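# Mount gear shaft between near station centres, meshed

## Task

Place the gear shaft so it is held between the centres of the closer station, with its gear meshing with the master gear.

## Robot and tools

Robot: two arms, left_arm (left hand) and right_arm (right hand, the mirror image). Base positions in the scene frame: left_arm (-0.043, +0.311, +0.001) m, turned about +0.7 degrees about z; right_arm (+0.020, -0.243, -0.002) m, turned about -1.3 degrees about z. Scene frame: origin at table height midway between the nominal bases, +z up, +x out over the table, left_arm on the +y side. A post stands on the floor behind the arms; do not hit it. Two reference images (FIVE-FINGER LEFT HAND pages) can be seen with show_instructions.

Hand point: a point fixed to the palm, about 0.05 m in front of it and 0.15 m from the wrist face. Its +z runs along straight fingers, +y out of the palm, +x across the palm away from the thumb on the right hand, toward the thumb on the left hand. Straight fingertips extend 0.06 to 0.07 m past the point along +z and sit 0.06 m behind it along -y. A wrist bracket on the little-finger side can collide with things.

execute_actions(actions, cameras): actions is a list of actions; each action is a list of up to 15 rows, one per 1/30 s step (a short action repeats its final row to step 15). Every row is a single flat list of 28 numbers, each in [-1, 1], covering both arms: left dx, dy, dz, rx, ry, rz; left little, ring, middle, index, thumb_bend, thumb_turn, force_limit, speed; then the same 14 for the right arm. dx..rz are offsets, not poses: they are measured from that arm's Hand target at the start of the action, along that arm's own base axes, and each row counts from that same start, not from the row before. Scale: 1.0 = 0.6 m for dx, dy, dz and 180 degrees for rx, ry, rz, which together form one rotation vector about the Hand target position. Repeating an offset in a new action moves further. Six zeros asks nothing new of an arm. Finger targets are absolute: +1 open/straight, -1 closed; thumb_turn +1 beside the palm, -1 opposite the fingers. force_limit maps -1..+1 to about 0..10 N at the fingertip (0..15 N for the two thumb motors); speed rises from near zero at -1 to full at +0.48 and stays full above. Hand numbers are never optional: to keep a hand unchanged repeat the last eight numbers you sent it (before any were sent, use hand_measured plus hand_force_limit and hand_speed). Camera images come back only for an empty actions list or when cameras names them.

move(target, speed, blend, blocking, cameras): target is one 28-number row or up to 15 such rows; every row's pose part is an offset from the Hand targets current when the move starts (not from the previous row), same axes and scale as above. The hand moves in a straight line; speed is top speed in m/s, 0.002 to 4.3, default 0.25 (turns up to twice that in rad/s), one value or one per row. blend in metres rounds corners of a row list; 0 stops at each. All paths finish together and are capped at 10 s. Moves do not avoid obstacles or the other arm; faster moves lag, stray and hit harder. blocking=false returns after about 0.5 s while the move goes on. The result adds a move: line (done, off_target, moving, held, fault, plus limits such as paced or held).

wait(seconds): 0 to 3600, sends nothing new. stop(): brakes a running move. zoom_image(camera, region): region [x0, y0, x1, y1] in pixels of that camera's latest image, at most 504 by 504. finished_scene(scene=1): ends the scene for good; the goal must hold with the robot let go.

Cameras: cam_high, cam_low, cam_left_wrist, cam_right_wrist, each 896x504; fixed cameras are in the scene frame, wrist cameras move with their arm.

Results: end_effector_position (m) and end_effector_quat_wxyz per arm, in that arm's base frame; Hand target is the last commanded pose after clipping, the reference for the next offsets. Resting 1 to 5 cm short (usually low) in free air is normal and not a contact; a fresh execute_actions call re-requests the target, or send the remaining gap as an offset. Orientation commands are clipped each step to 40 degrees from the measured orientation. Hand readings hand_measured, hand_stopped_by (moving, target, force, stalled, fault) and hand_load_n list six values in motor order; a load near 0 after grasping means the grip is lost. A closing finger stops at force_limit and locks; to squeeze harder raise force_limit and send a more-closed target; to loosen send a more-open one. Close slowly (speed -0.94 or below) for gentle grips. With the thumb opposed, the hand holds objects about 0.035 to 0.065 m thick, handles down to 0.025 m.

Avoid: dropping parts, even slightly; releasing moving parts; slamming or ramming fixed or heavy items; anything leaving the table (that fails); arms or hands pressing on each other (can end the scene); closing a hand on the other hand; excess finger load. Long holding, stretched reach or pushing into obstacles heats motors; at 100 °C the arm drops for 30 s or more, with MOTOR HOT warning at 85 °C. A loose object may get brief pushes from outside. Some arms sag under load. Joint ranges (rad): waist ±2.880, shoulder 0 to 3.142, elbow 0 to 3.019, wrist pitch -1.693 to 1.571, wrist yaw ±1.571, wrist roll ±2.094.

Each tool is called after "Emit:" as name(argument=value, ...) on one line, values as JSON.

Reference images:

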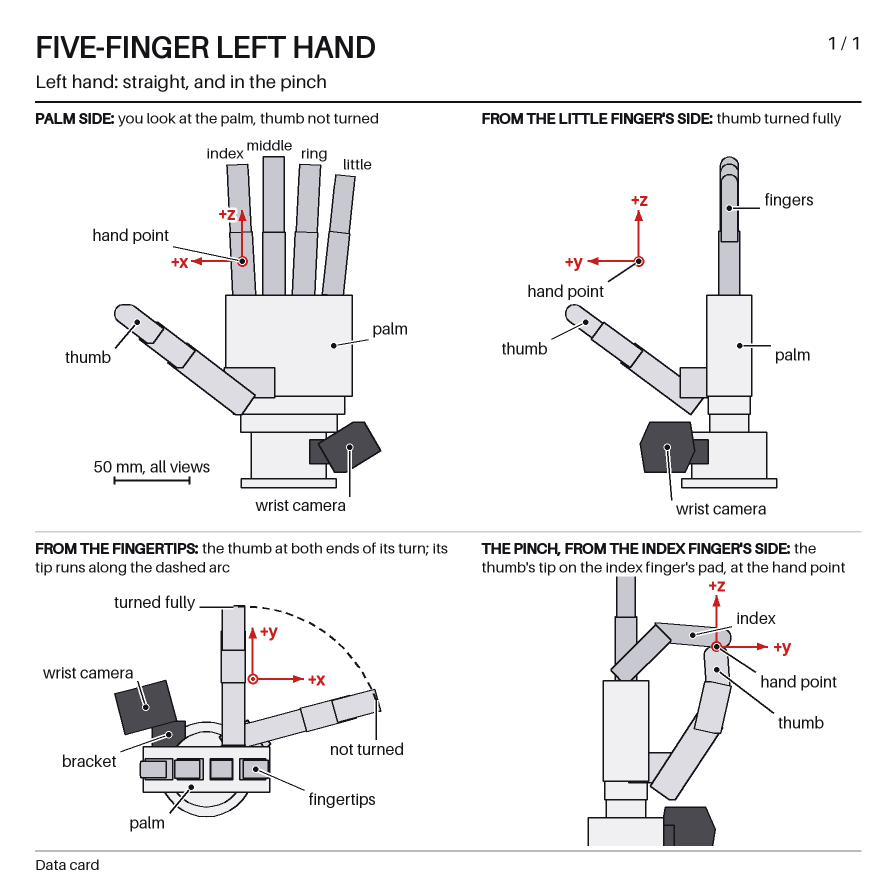

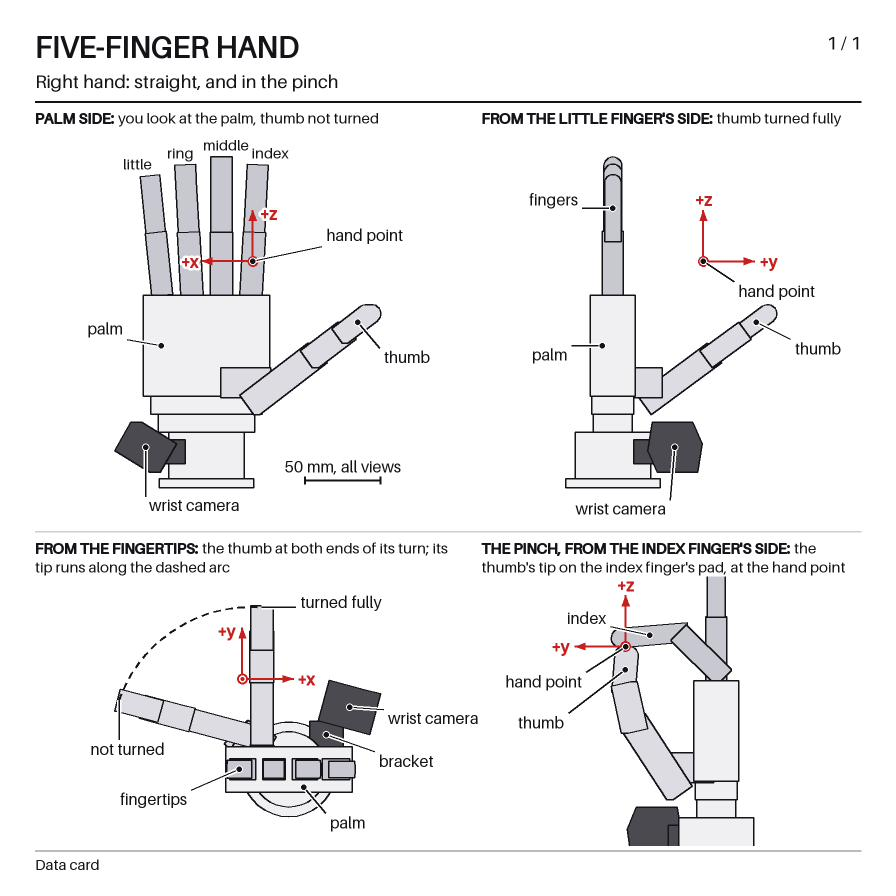

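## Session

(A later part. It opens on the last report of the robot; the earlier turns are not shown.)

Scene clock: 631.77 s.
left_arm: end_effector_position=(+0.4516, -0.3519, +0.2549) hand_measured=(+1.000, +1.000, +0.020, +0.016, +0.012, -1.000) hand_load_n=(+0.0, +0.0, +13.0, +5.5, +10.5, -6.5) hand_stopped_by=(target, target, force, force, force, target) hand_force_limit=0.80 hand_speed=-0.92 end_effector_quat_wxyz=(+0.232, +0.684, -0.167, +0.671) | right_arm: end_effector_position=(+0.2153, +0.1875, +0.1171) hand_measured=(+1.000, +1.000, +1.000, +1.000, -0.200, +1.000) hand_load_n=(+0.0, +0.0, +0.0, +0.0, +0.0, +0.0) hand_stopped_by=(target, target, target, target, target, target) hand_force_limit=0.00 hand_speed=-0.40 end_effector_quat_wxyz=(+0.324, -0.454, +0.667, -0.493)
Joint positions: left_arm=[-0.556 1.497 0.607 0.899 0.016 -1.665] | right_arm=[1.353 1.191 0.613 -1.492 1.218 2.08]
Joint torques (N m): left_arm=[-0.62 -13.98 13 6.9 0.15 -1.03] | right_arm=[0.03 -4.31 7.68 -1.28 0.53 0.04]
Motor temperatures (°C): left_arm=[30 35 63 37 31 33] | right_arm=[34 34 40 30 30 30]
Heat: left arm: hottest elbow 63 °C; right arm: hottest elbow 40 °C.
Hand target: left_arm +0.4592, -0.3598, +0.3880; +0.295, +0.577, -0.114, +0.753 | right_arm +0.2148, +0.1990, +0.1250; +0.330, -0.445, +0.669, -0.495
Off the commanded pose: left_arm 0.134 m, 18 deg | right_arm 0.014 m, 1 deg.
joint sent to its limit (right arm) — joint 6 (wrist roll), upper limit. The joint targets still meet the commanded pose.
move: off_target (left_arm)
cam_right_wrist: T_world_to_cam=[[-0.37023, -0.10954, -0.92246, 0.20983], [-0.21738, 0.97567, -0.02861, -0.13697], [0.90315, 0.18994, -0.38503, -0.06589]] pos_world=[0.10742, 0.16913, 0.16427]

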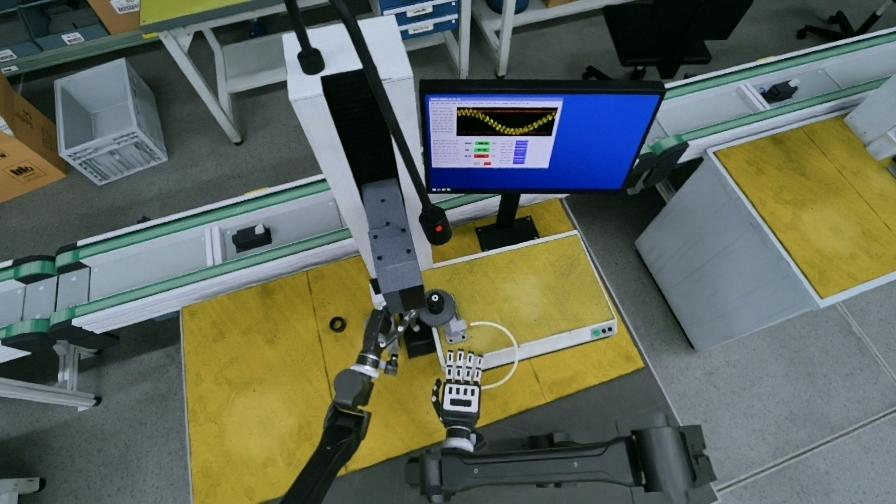

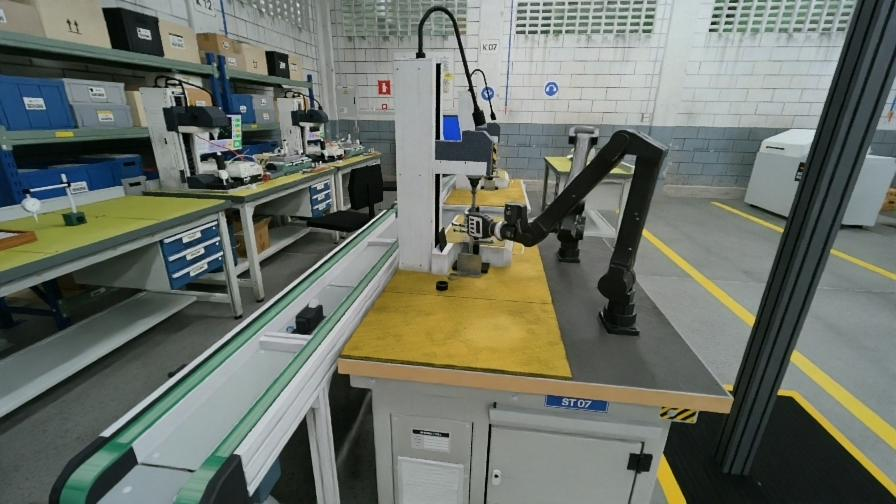

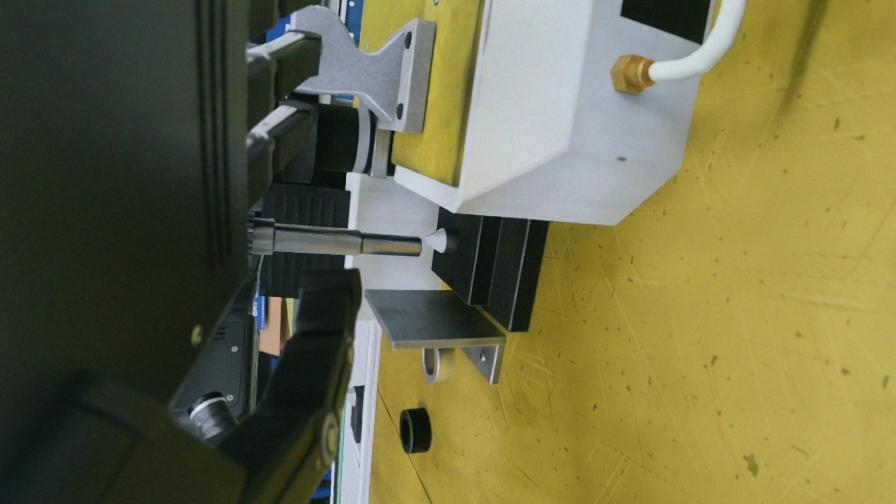

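Emit:
move(target=[-0.001,-0.002,0,-0.009,0.005,0,1,1,-0.2,-0.2,-0.15,-1,0.8,-0.92,0,0,0,0,0,0,1,1,1,1,-0.2,1,0,-0.4], speed=0.04, cameras=["cam_high","cam_low","cam_right_wrist"])

Emit:
zoom_image(camera="cam_right_wrist", region=[360, 200, 460, 280])

Emit:
zoom_image(camera="cam_high", region=[408, 314, 424, 334])

Emit:
zoom_image(camera="cam_low", region=[450, 175, 510, 265])

Scene clock: 636.93 s.
left_arm: end_effector_position=(+0.4521, -0.3518, +0.2551) hand_measured=(+1.000, +1.000, +0.020, +0.016, +0.012, -1.000) hand_load_n=(+0.0, +0.0, +13.0, +5.5, +10.5, -7.0) hand_stopped_by=(target, target, force, force, force, target) hand_force_limit=0.80 hand_speed=-0.92 end_effector_quat_wxyz=(+0.231, +0.683, -0.165, +0.673) | right_arm: end_effector_position=(+0.2153, +0.1875, +0.1171) hand_measured=(+1.000, +1.000, +1.000, +1.000, -0.200, +1.000) hand_load_n=(+0.0, +0.0, +0.0, +0.0, +0.0, +0.0) hand_stopped_by=(target, target, target, target, target, target) hand_force_limit=0.00 hand_speed=-0.40 end_effector_quat_wxyz=(+0.324, -0.454, +0.667, -0.493)
Joint positions: left_arm=[-0.557 1.501 0.607 0.907 0.01 -1.665] | right_arm=[1.353 1.191 0.613 -1.492 1.218 2.08]
Joint torques (N m): left_arm=[-1.14 -13.68 12.92 6.78 -0.06 -1.36] | right_arm=[-0.44 -4.25 7.66 -1.31 0.54 0.06]
Motor temperatures (°C): left_arm=[30 35 64 37 31 32] | right_arm=[34 34 40 30 30 30]
Heat: left arm: hottest elbow 64 °C; right arm: hottest elbow 40 °C.
Hand target: left_arm +0.4585, -0.3610, +0.3881; +0.304, +0.578, -0.101, +0.750 | right_arm +0.2148, +0.1990, +0.1250; +0.330, -0.445, +0.669, -0.495
Off the commanded pose: left_arm 0.133 m, 19 deg | right_arm 0.014 m, 1 deg.
joint sent to its limit (right arm) — joint 6 (wrist roll), upper limit. The joint targets still meet the commanded pose.
move: off_target (left_arm)
cam_right_wrist: T_world_to_cam=[[-0.37023, -0.10954, -0.92246, 0.20983], [-0.21738, 0.97567, -0.02861, -0.13697], [0.90315, 0.18994, -0.38503, -0.06589]] pos_world=[0.10742, 0.16913, 0.16427]

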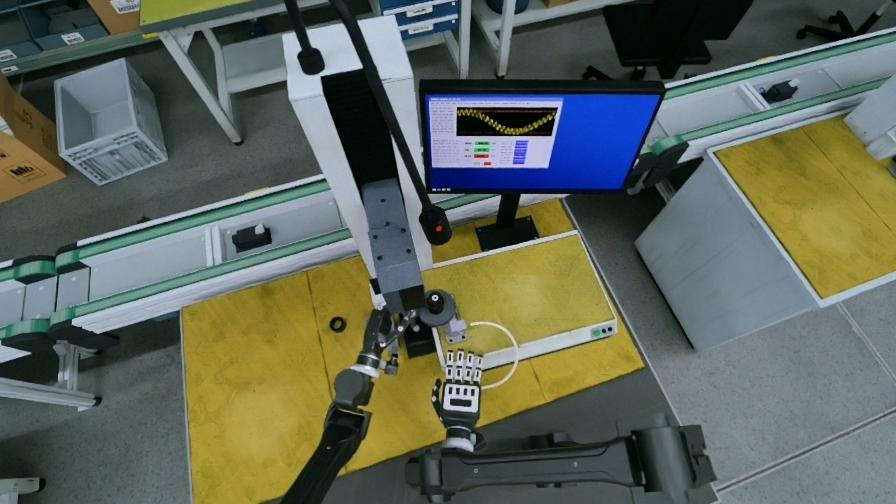

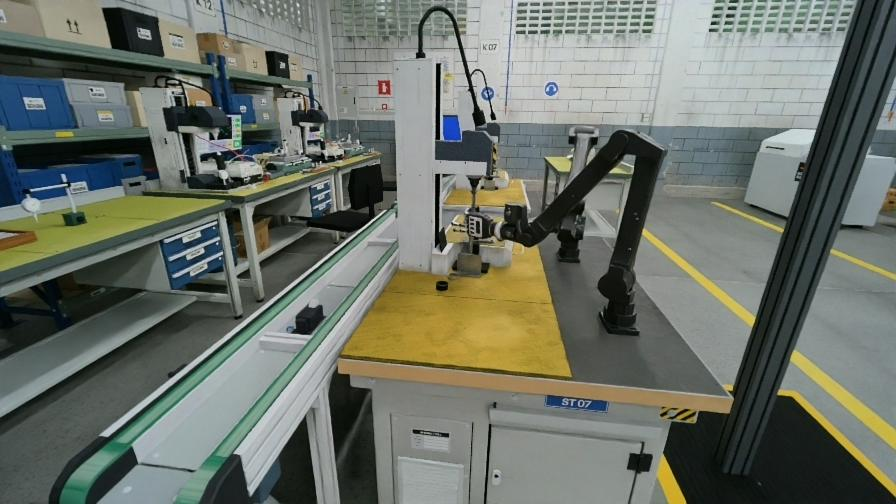

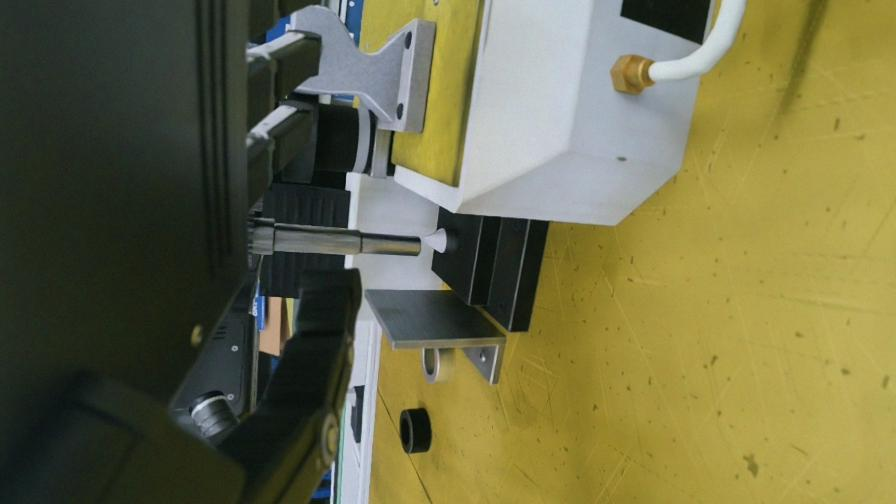

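Scaled by 5.040.

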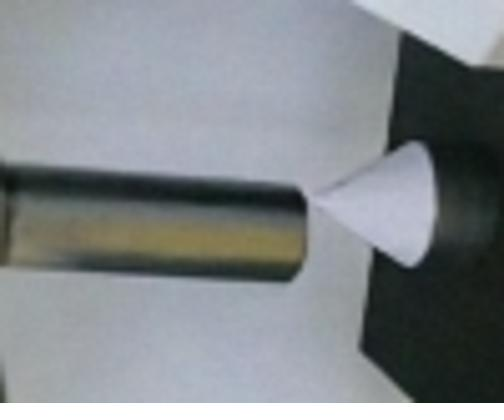

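Scaled by 25.200.

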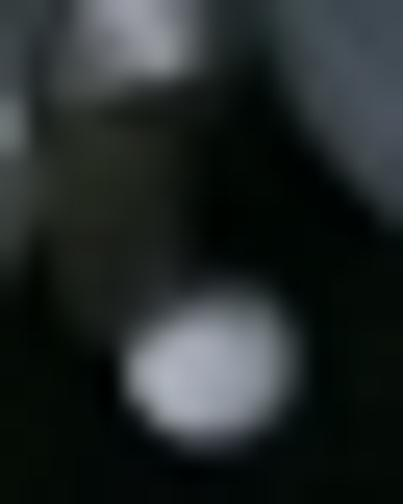

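Scaled by 5.600.

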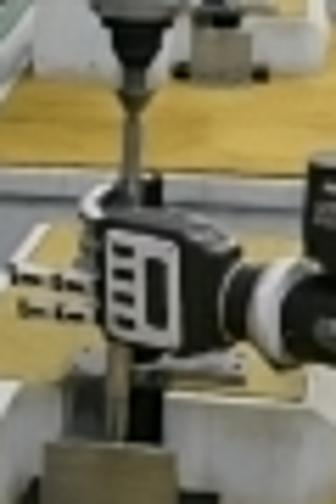

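Emit:
move(target=[-0.001,-0.002,0,-0.009,0.005,0,1,1,-0.2,-0.2,-0.15,-1,0.8,-0.92,0,0,0,0,0,0,1,1,1,1,-0.2,1,0,-0.4], speed=0.04, cameras=["cam_high","cam_low","cam_right_wrist"])

Emit:
zoom_image(camera="cam_right_wrist", region=[360, 200, 460, 280])

Emit:
zoom_image(camera="cam_high", region=[408, 314, 424, 334])

Emit:
zoom_image(camera="cam_low", region=[450, 175, 510, 265])

Scene clock: 639.97 s.
left_arm: end_effector_position=(+0.4532, -0.3519, +0.2555) hand_measured=(+1.000, +1.000, +0.020, +0.016, +0.012, -1.000) hand_load_n=(+0.0, +0.0, +14.5, +3.0, +10.5, -8.5) hand_stopped_by=(target, target, force, force, force, target) hand_force_limit=0.80 hand_speed=-0.92 end_effector_quat_wxyz=(+0.232, +0.684, -0.155, +0.674) | right_arm: end_effector_position=(+0.2153, +0.1875, +0.1171) hand_measured=(+1.000, +1.000, +1.000, +1.000, -0.200, +1.000) hand_load_n=(+0.0, +0.0, +0.0, +0.0, +0.0, +0.0) hand_stopped_by=(target, target, target, target, target, target) hand_force_limit=0.00 hand_speed=-0.40 end_effector_quat_wxyz=(+0.324, -0.454, +0.667, -0.493)
Joint positions: left_arm=[-0.564 1.505 0.607 0.914 -0.01 -1.68] | right_arm=[1.353 1.191 0.613 -1.492 1.218 2.08]
Joint torques (N m): left_arm=[-1.2 -13.92 12.81 6.8 -0.03 -1.47] | right_arm=[-0.62 -4.19 7.73 -1.26 0.53 0.04]
Motor temperatures (°C): left_arm=[30 36 64 38 31 33] | right_arm=[34 34 40 30 30 30]
Heat: left arm: hottest elbow 64 °C; right arm: hottest elbow 40 °C.
Hand target: left_arm +0.4579, -0.3623, +0.3880; +0.313, +0.580, -0.089, +0.747 | right_arm +0.2148, +0.1990, +0.1250; +0.330, -0.445, +0.669, -0.495
Off the commanded pose: left_arm 0.133 m, 19 deg | right_arm 0.014 m, 1 deg.
joint sent to its limit (right arm) — joint 6 (wrist roll), upper limit. The joint targets still meet the commanded pose.
move: off_target (left_arm)
cam_right_wrist: T_world_to_cam=[[-0.37023, -0.10954, -0.92246, 0.20983], [-0.21738, 0.97567, -0.02861, -0.13697], [0.90315, 0.18994, -0.38503, -0.06589]] pos_world=[0.10742, 0.16913, 0.16427]

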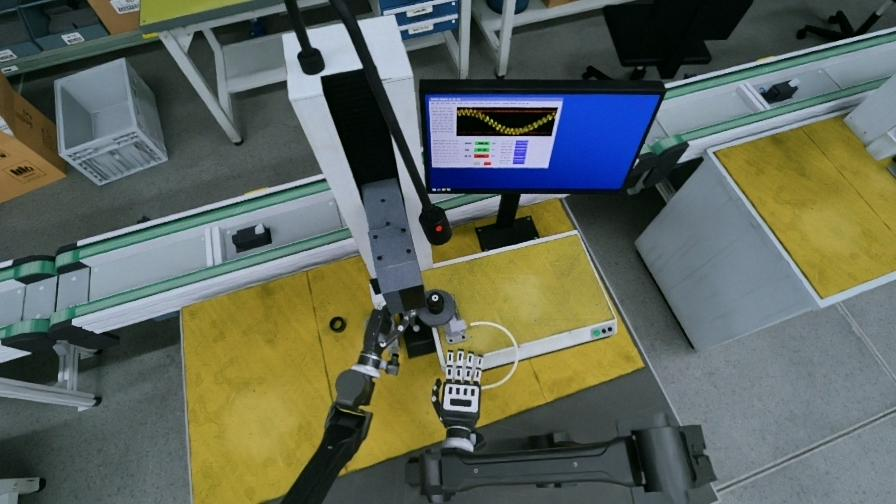

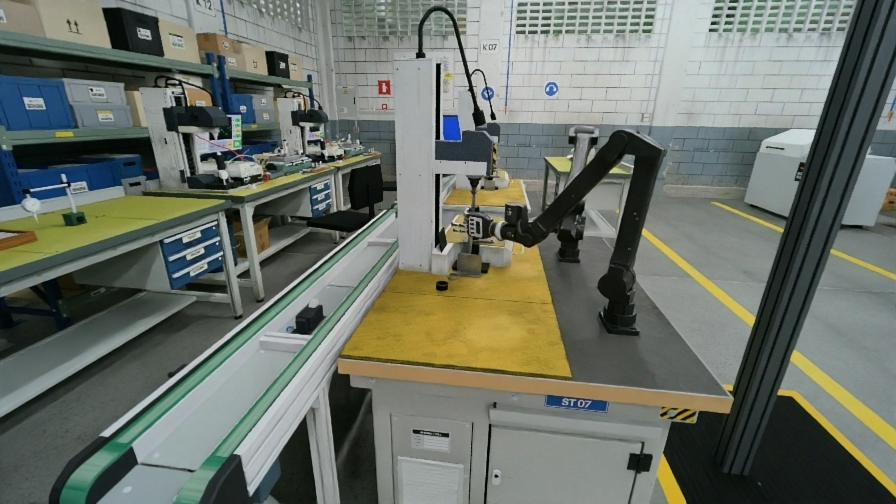

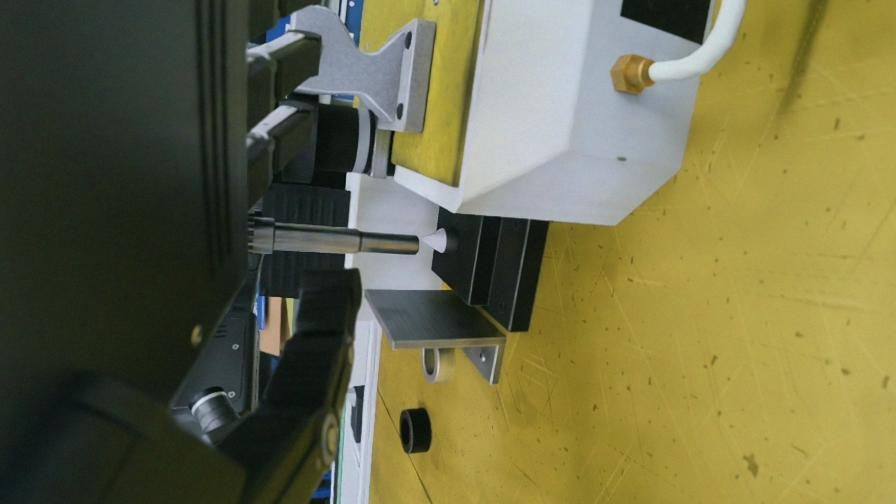

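Scaled by 5.040.

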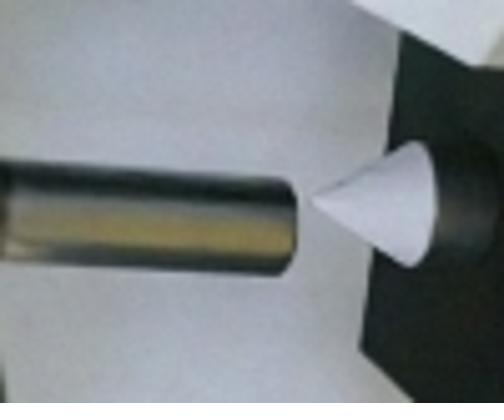

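Scaled by 25.200.

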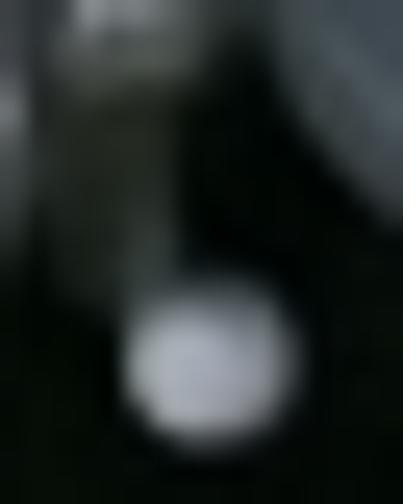

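Scaled by 5.600.

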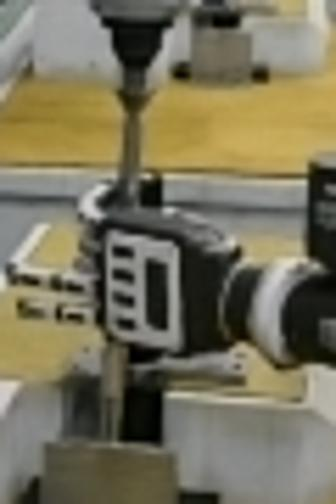

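Emit:
execute_actions(actions=[], cameras=["cam_left_wrist","cam_high"])

Emit:
zoom_image(camera="cam_left_wrist", region=[100, 0, 560, 200])

Emit:
zoom_image(camera="cam_high", region=[370, 270, 470, 350])

Scene clock: 649.73 s.
left_arm: end_effector_position=(+0.4532, -0.3519, +0.2555) hand_measured=(+1.000, +1.000, +0.020, +0.016, +0.012, -1.000) hand_load_n=(+0.0, +0.0, +15.0, +3.0, +10.5, -8.5) hand_stopped_by=(target, target, force, force, force, target) hand_force_limit=0.80 hand_speed=-0.92 end_effector_quat_wxyz=(+0.232, +0.684, -0.155, +0.674) | right_arm: end_effector_position=(+0.2153, +0.1875, +0.1171) hand_measured=(+1.000, +1.000, +1.000, +1.000, -0.200, +1.000) hand_load_n=(+0.0, +0.0, +0.0, +0.0, +0.0, +0.0) hand_stopped_by=(target, target, target, target, target, target) hand_force_limit=0.00 hand_speed=-0.40 end_effector_quat_wxyz=(+0.324, -0.454, +0.667, -0.493)
Joint positions: left_arm=[-0.564 1.505 0.607 0.914 -0.01 -1.68] | right_arm=[1.353 1.191 0.613 -1.492 1.218 2.08]
Joint velocities: within noise
Joint torques (N m): left_arm=[-1.44 -13.98 12.82 6.78 -0.03 -1.48] | right_arm=[-0.44 -4.42 7.69 -1.32 0.55 0.06]
Motor temperatures (°C): left_arm=[30 36 64 38 31 33] | right_arm=[34 34 40 30 30 30]
Heat: left arm: hottest elbow 64 °C; right arm: hottest elbow 40 °C.
Hand target: left_arm +0.4579, -0.3623, +0.3880; +0.313, +0.580, -0.089, +0.747 | right_arm +0.2148, +0.1990, +0.1250; +0.330, -0.445, +0.669, -0.495
Off the commanded pose: left_arm 0.133 m, 19 deg | right_arm 0.014 m, 1 deg.
camera_calibration:
cam_left_wrist: T_world_to_cam=[[0.4828, 0.85942, 0.16824, 0.03938], [-0.51355, 0.12224, 0.84931, 0.06195], [0.70935, -0.49645, 0.50037, -0.50631]] pos_world=[0.37195, -0.29277, 0.1941]
Images, in order (width x height): cam_high 896x504, cam_left_wrist 896x504.

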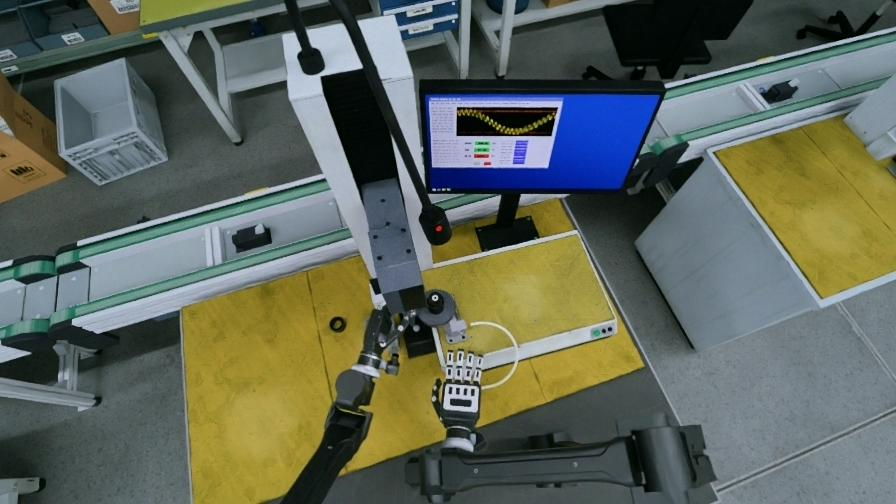

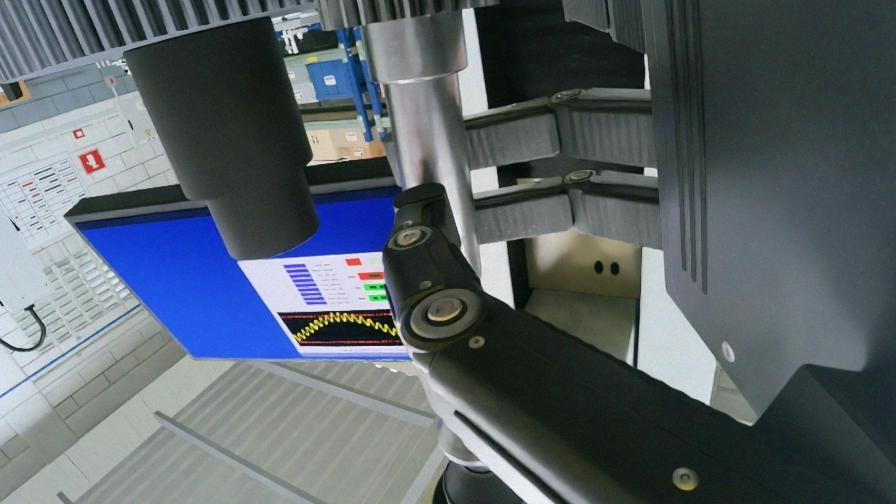

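Scaled by 1.096.

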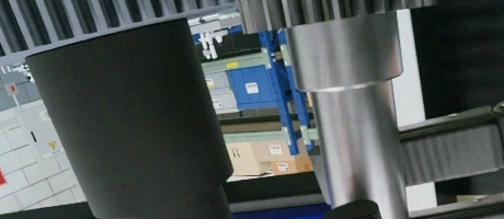

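Scaled by 5.040.

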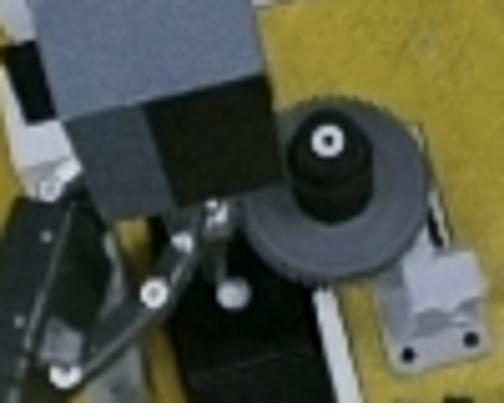

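Emit:
zoom_image(camera="cam_left_wrist", region=[240, 0, 500, 100])

Emit:
zoom_image(camera="cam_left_wrist", region=[0, 0, 300, 120])

Emit:
zoom_image(camera="cam_high", region=[412, 285, 462, 330])

Scaled by 1.938.

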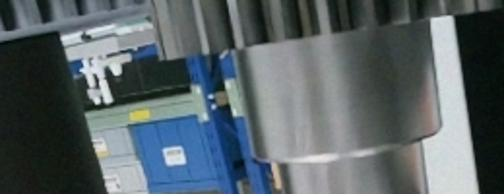

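Scaled by 1.680.

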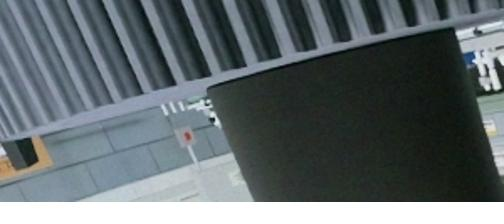

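Scaled by 10.080.

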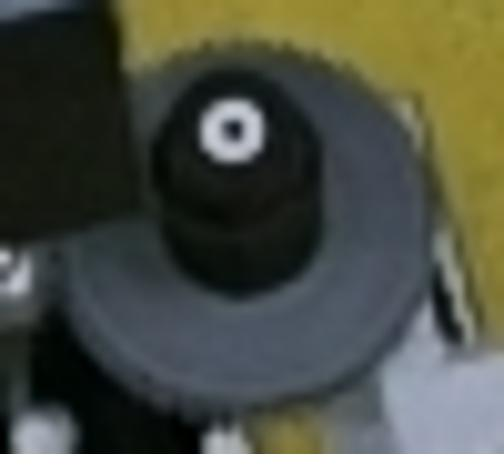

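Emit:
move(target=[-0.003,-0.002,0,0,0,-0.02,1,1,-0.2,-0.2,-0.15,-1,0.8,-0.92,0,0,0,0,0,0,1,1,1,1,-0.2,1,0,-0.4], speed=0.04, cameras=["cam_high","cam_low","cam_right_wrist","cam_left_wrist"])

Emit:
zoom_image(camera="cam_right_wrist", region=[360, 200, 460, 280])

Emit:
zoom_image(camera="cam_high", region=[408, 314, 424, 334])

Emit:
zoom_image(camera="cam_low", region=[450, 175, 510, 265])

Scene clock: 669.07 s.
left_arm: end_effector_position=(+0.4513, -0.3515, +0.2553) hand_measured=(+1.000, +1.000, +0.020, +0.016, +0.012, -1.000) hand_load_n=(+0.0, +0.0, +13.5, +5.5, +10.0, -6.5) hand_stopped_by=(target, target, force, force, force, target) hand_force_limit=0.80 hand_speed=-0.92 end_effector_quat_wxyz=(+0.253, +0.684, -0.159, +0.666) | right_arm: end_effector_position=(+0.2153, +0.1875, +0.1171) hand_measured=(+1.000, +1.000, +1.000, +1.000, -0.200, +1.000) hand_load_n=(+0.0, +0.0, +0.0, +0.0, +0.0, +0.0) hand_stopped_by=(target, target, target, target, target, target) hand_force_limit=0.00 hand_speed=-0.40 end_effector_quat_wxyz=(+0.324, -0.454, +0.667, -0.493)
Joint positions: left_arm=[-0.549 1.509 0.607 0.916 0.043 -1.706] | right_arm=[1.353 1.191 0.613 -1.492 1.218 2.08]
Joint torques (N m): left_arm=[-0.91 -14.04 13.2 6.67 0.61 -1.43] | right_arm=[-0.62 -4.31 7.64 -1.31 0.53 0.04]
Motor temperatures (°C): left_arm=[30 36 65 39 31 34] | right_arm=[34 34 40 30 30 30]
Heat: left arm: hottest elbow 65 °C; right arm: hottest elbow 40 °C.
Hand target: left_arm +0.4562, -0.3633, +0.3880; +0.336, +0.577, -0.107, +0.737 | right_arm +0.2148, +0.1990, +0.1250; +0.330, -0.445, +0.669, -0.495
Off the commanded pose: left_arm 0.133 m, 19 deg | right_arm 0.014 m, 1 deg.
joint sent to its limit (right arm) — joint 6 (wrist roll), upper limit. The joint targets still meet the commanded pose.
move: off_target (left_arm)
cam_left_wrist: T_world_to_cam=[[0.51727, 0.84373, 0.14336, 0.02524], [-0.49493, 0.15826, 0.8544, 0.06411], [0.69819, -0.51291, 0.49945, -0.50515]] pos_world=[0.37137, -0.29053, 0.1939]
cam_right_wrist: T_world_to_cam=[[-0.37023, -0.10954, -0.92246, 0.20983], [-0.21738, 0.97567, -0.02861, -0.13697], [0.90315, 0.18994, -0.38503, -0.06589]] pos_world=[0.10742, 0.16913, 0.16427]

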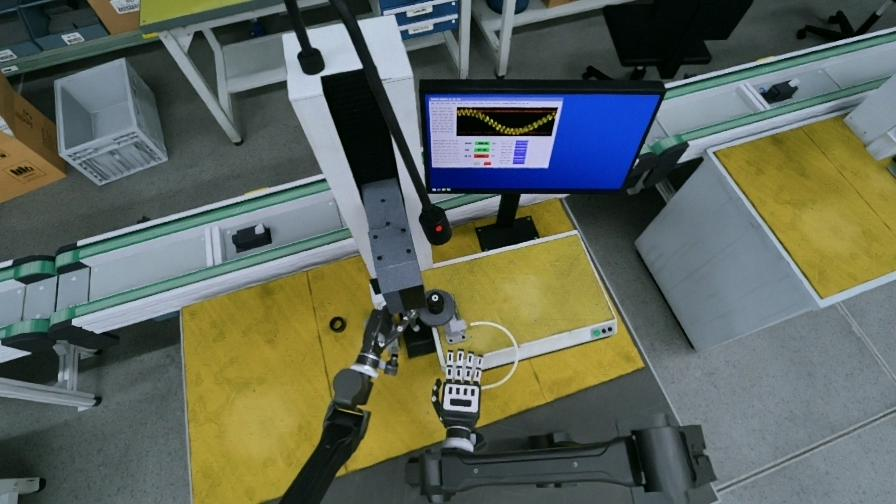

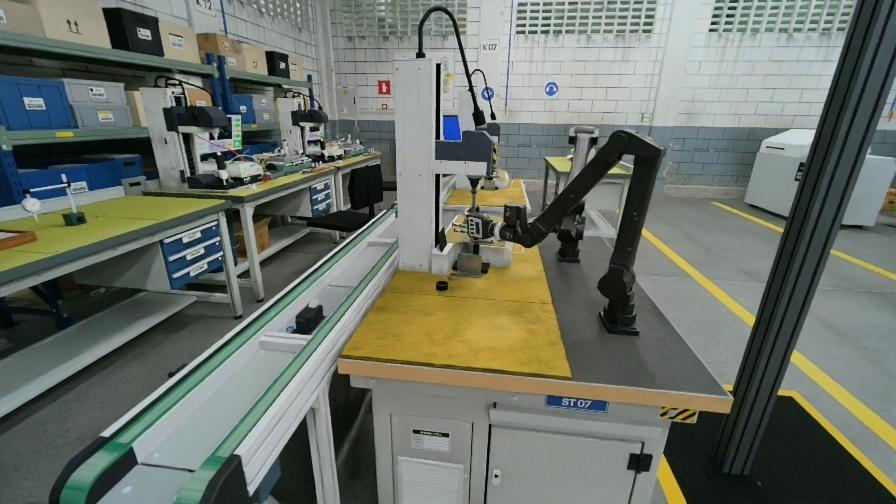

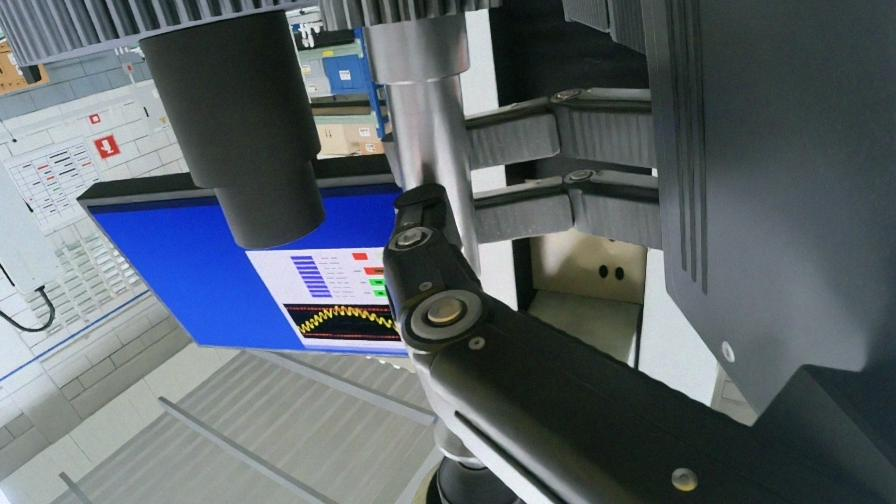

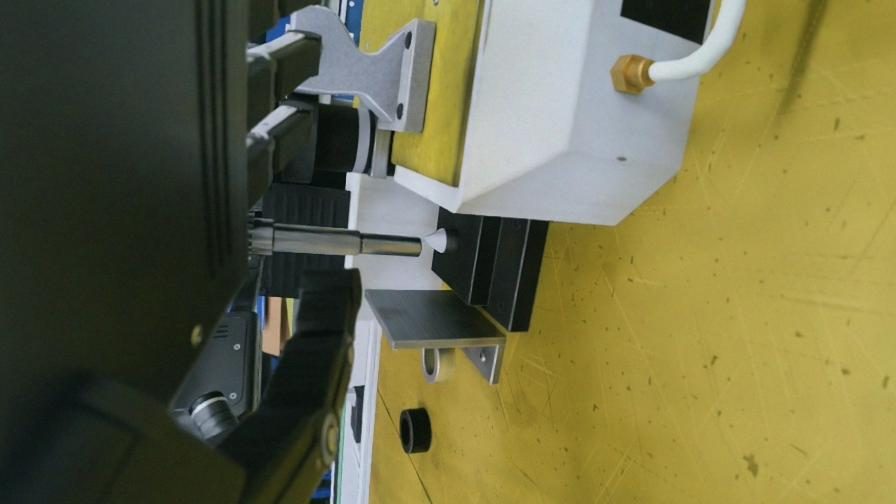

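Scaled by 5.040.

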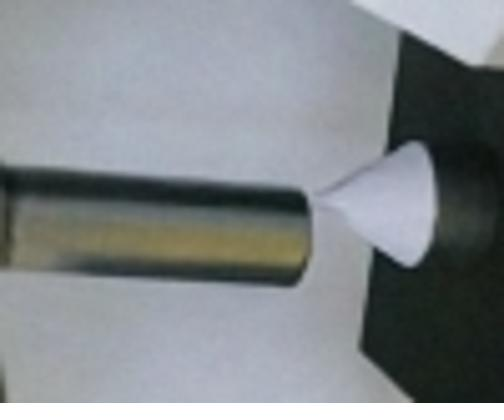

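Scaled by 25.200.

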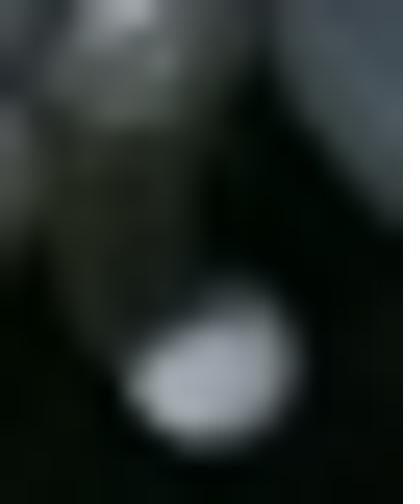

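Scaled by 5.600.

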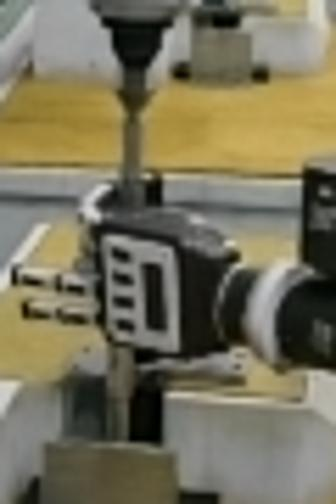

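Emit:
move(target=[0,0.003,0,0.014,-0.008,0,1,1,-0.2,-0.2,-0.15,-1,0.8,-0.92,0,0,0,0,0,0,1,1,1,1,-0.2,1,0,-0.4], speed=0.04, cameras=["cam_high","cam_low","cam_right_wrist","cam_left_wrist"])

Emit:
zoom_image(camera="cam_right_wrist", region=[360, 200, 460, 280])

Emit:
zoom_image(camera="cam_high", region=[408, 314, 424, 334])

Emit:
zoom_image(camera="cam_low", region=[450, 175, 510, 265])

Scene clock: 681.47 s.
left_arm: end_effector_position=(+0.4507, -0.3510, +0.2548) hand_measured=(+1.000, +1.000, +0.020, +0.016, +0.012, -1.000) hand_load_n=(+0.0, +0.0, +12.5, +8.0, +9.5, -5.0) hand_stopped_by=(target, target, force, force, force, target) hand_force_limit=0.80 hand_speed=-0.92 end_effector_quat_wxyz=(+0.257, +0.683, -0.164, +0.663) | right_arm: end_effector_position=(+0.2153, +0.1875, +0.1171) hand_measured=(+1.000, +1.000, +1.000, +1.000, -0.200, +1.000) hand_load_n=(+0.0, +0.0, +0.0, +0.0, +0.0, +0.0) hand_stopped_by=(target, target, target, target, target, target) hand_force_limit=0.00 hand_speed=-0.40 end_effector_quat_wxyz=(+0.324, -0.454, +0.667, -0.493)
Joint positions: left_arm=[-0.542 1.509 0.607 0.914 0.063 -1.706] | right_arm=[1.353 1.191 0.613 -1.492 1.218 2.08]
Joint torques (N m): left_arm=[-0.5 -14.56 13.35 6.3 0.57 -0.96] | right_arm=[-0.32 -4.13 7.73 -1.26 0.54 0.07]
Motor temperatures (°C): left_arm=[30 36 66 40 32 34] | right_arm=[34 34 40 30 30 30]
Heat: left arm: hottest elbow 66 °C; right arm: hottest elbow 40 °C.
Hand target: left_arm +0.4562, -0.3615, +0.3880; +0.322, +0.575, -0.127, +0.741 | right_arm +0.2148, +0.1990, +0.1250; +0.330, -0.445, +0.669, -0.495
Off the commanded pose: left_arm 0.134 m, 18 deg | right_arm 0.014 m, 1 deg.
joint sent to its limit (right arm) — joint 6 (wrist roll), upper limit. The joint targets still meet the commanded pose.
move: off_target (left_arm)
cam_left_wrist: T_world_to_cam=[[0.52845, 0.83673, 0.1436, 0.01765], [-0.49185, 0.16389, 0.85512, 0.06451], [0.69197, -0.52251, 0.49815, -0.50446]] pos_world=[0.37147, -0.28893, 0.1936]
cam_right_wrist: T_world_to_cam=[[-0.37023, -0.10954, -0.92246, 0.20983], [-0.21738, 0.97567, -0.02861, -0.13697], [0.90315, 0.18994, -0.38503, -0.06589]] pos_world=[0.10742, 0.16913, 0.16427]

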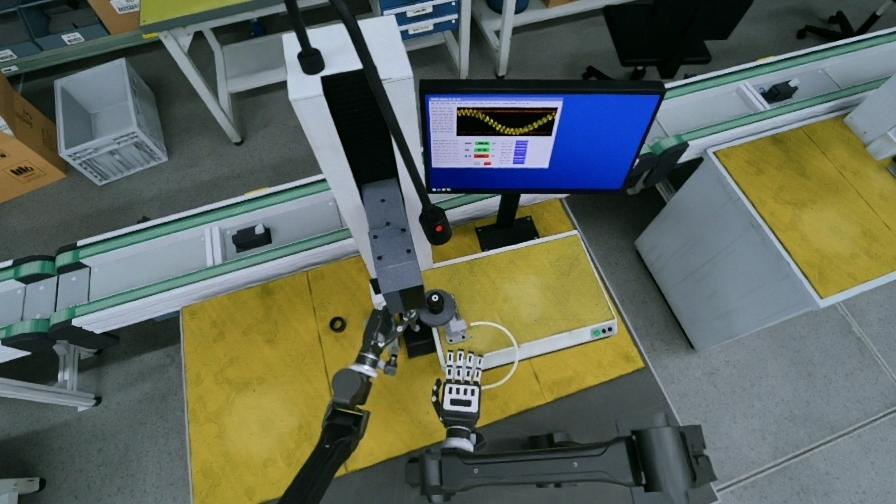

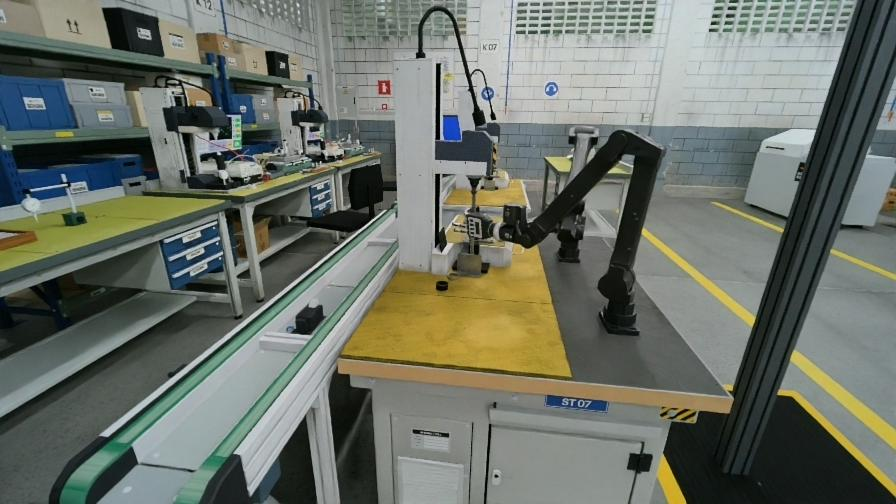

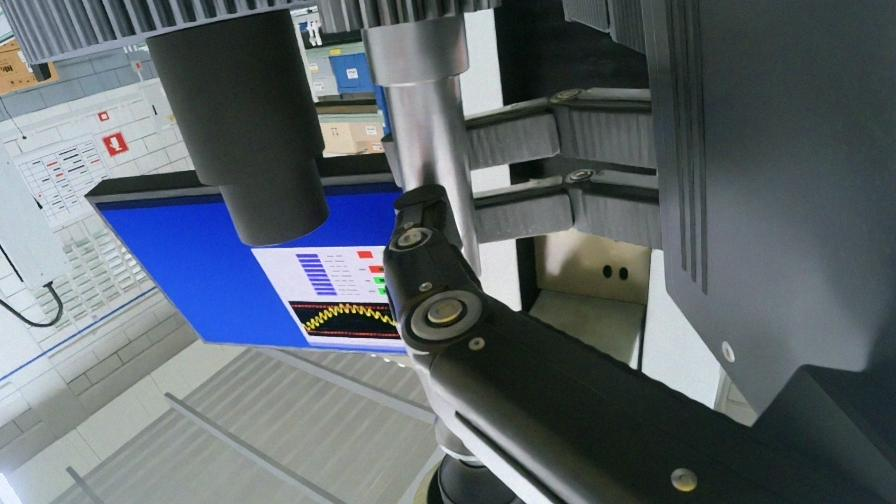

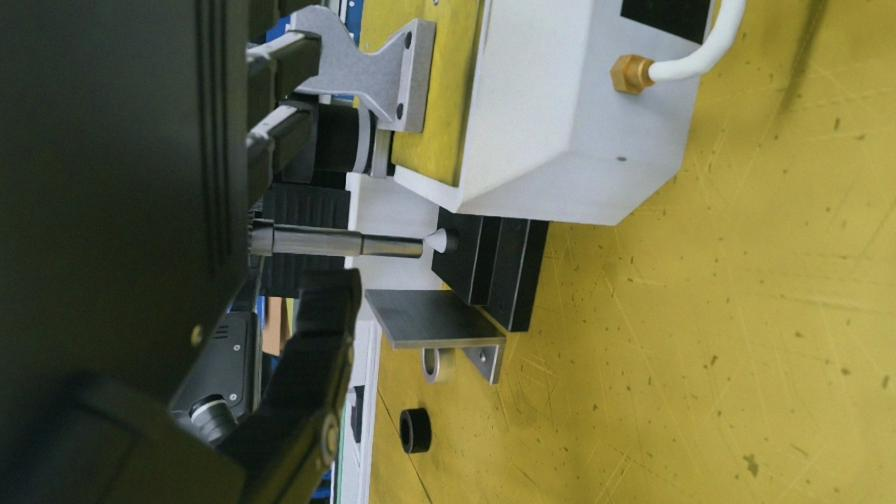

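Scaled by 5.040.

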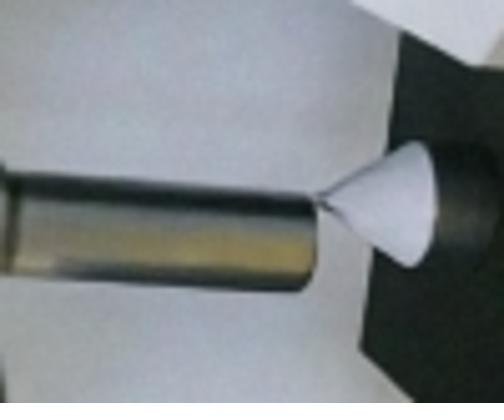

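Scaled by 25.200.

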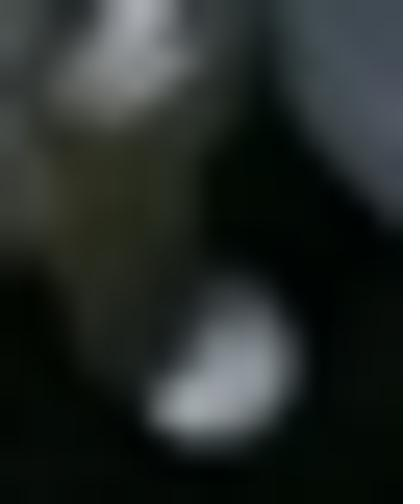

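Scaled by 5.600.

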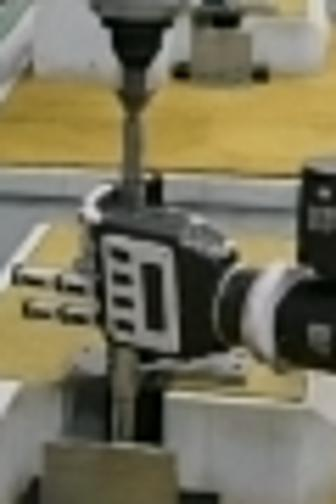

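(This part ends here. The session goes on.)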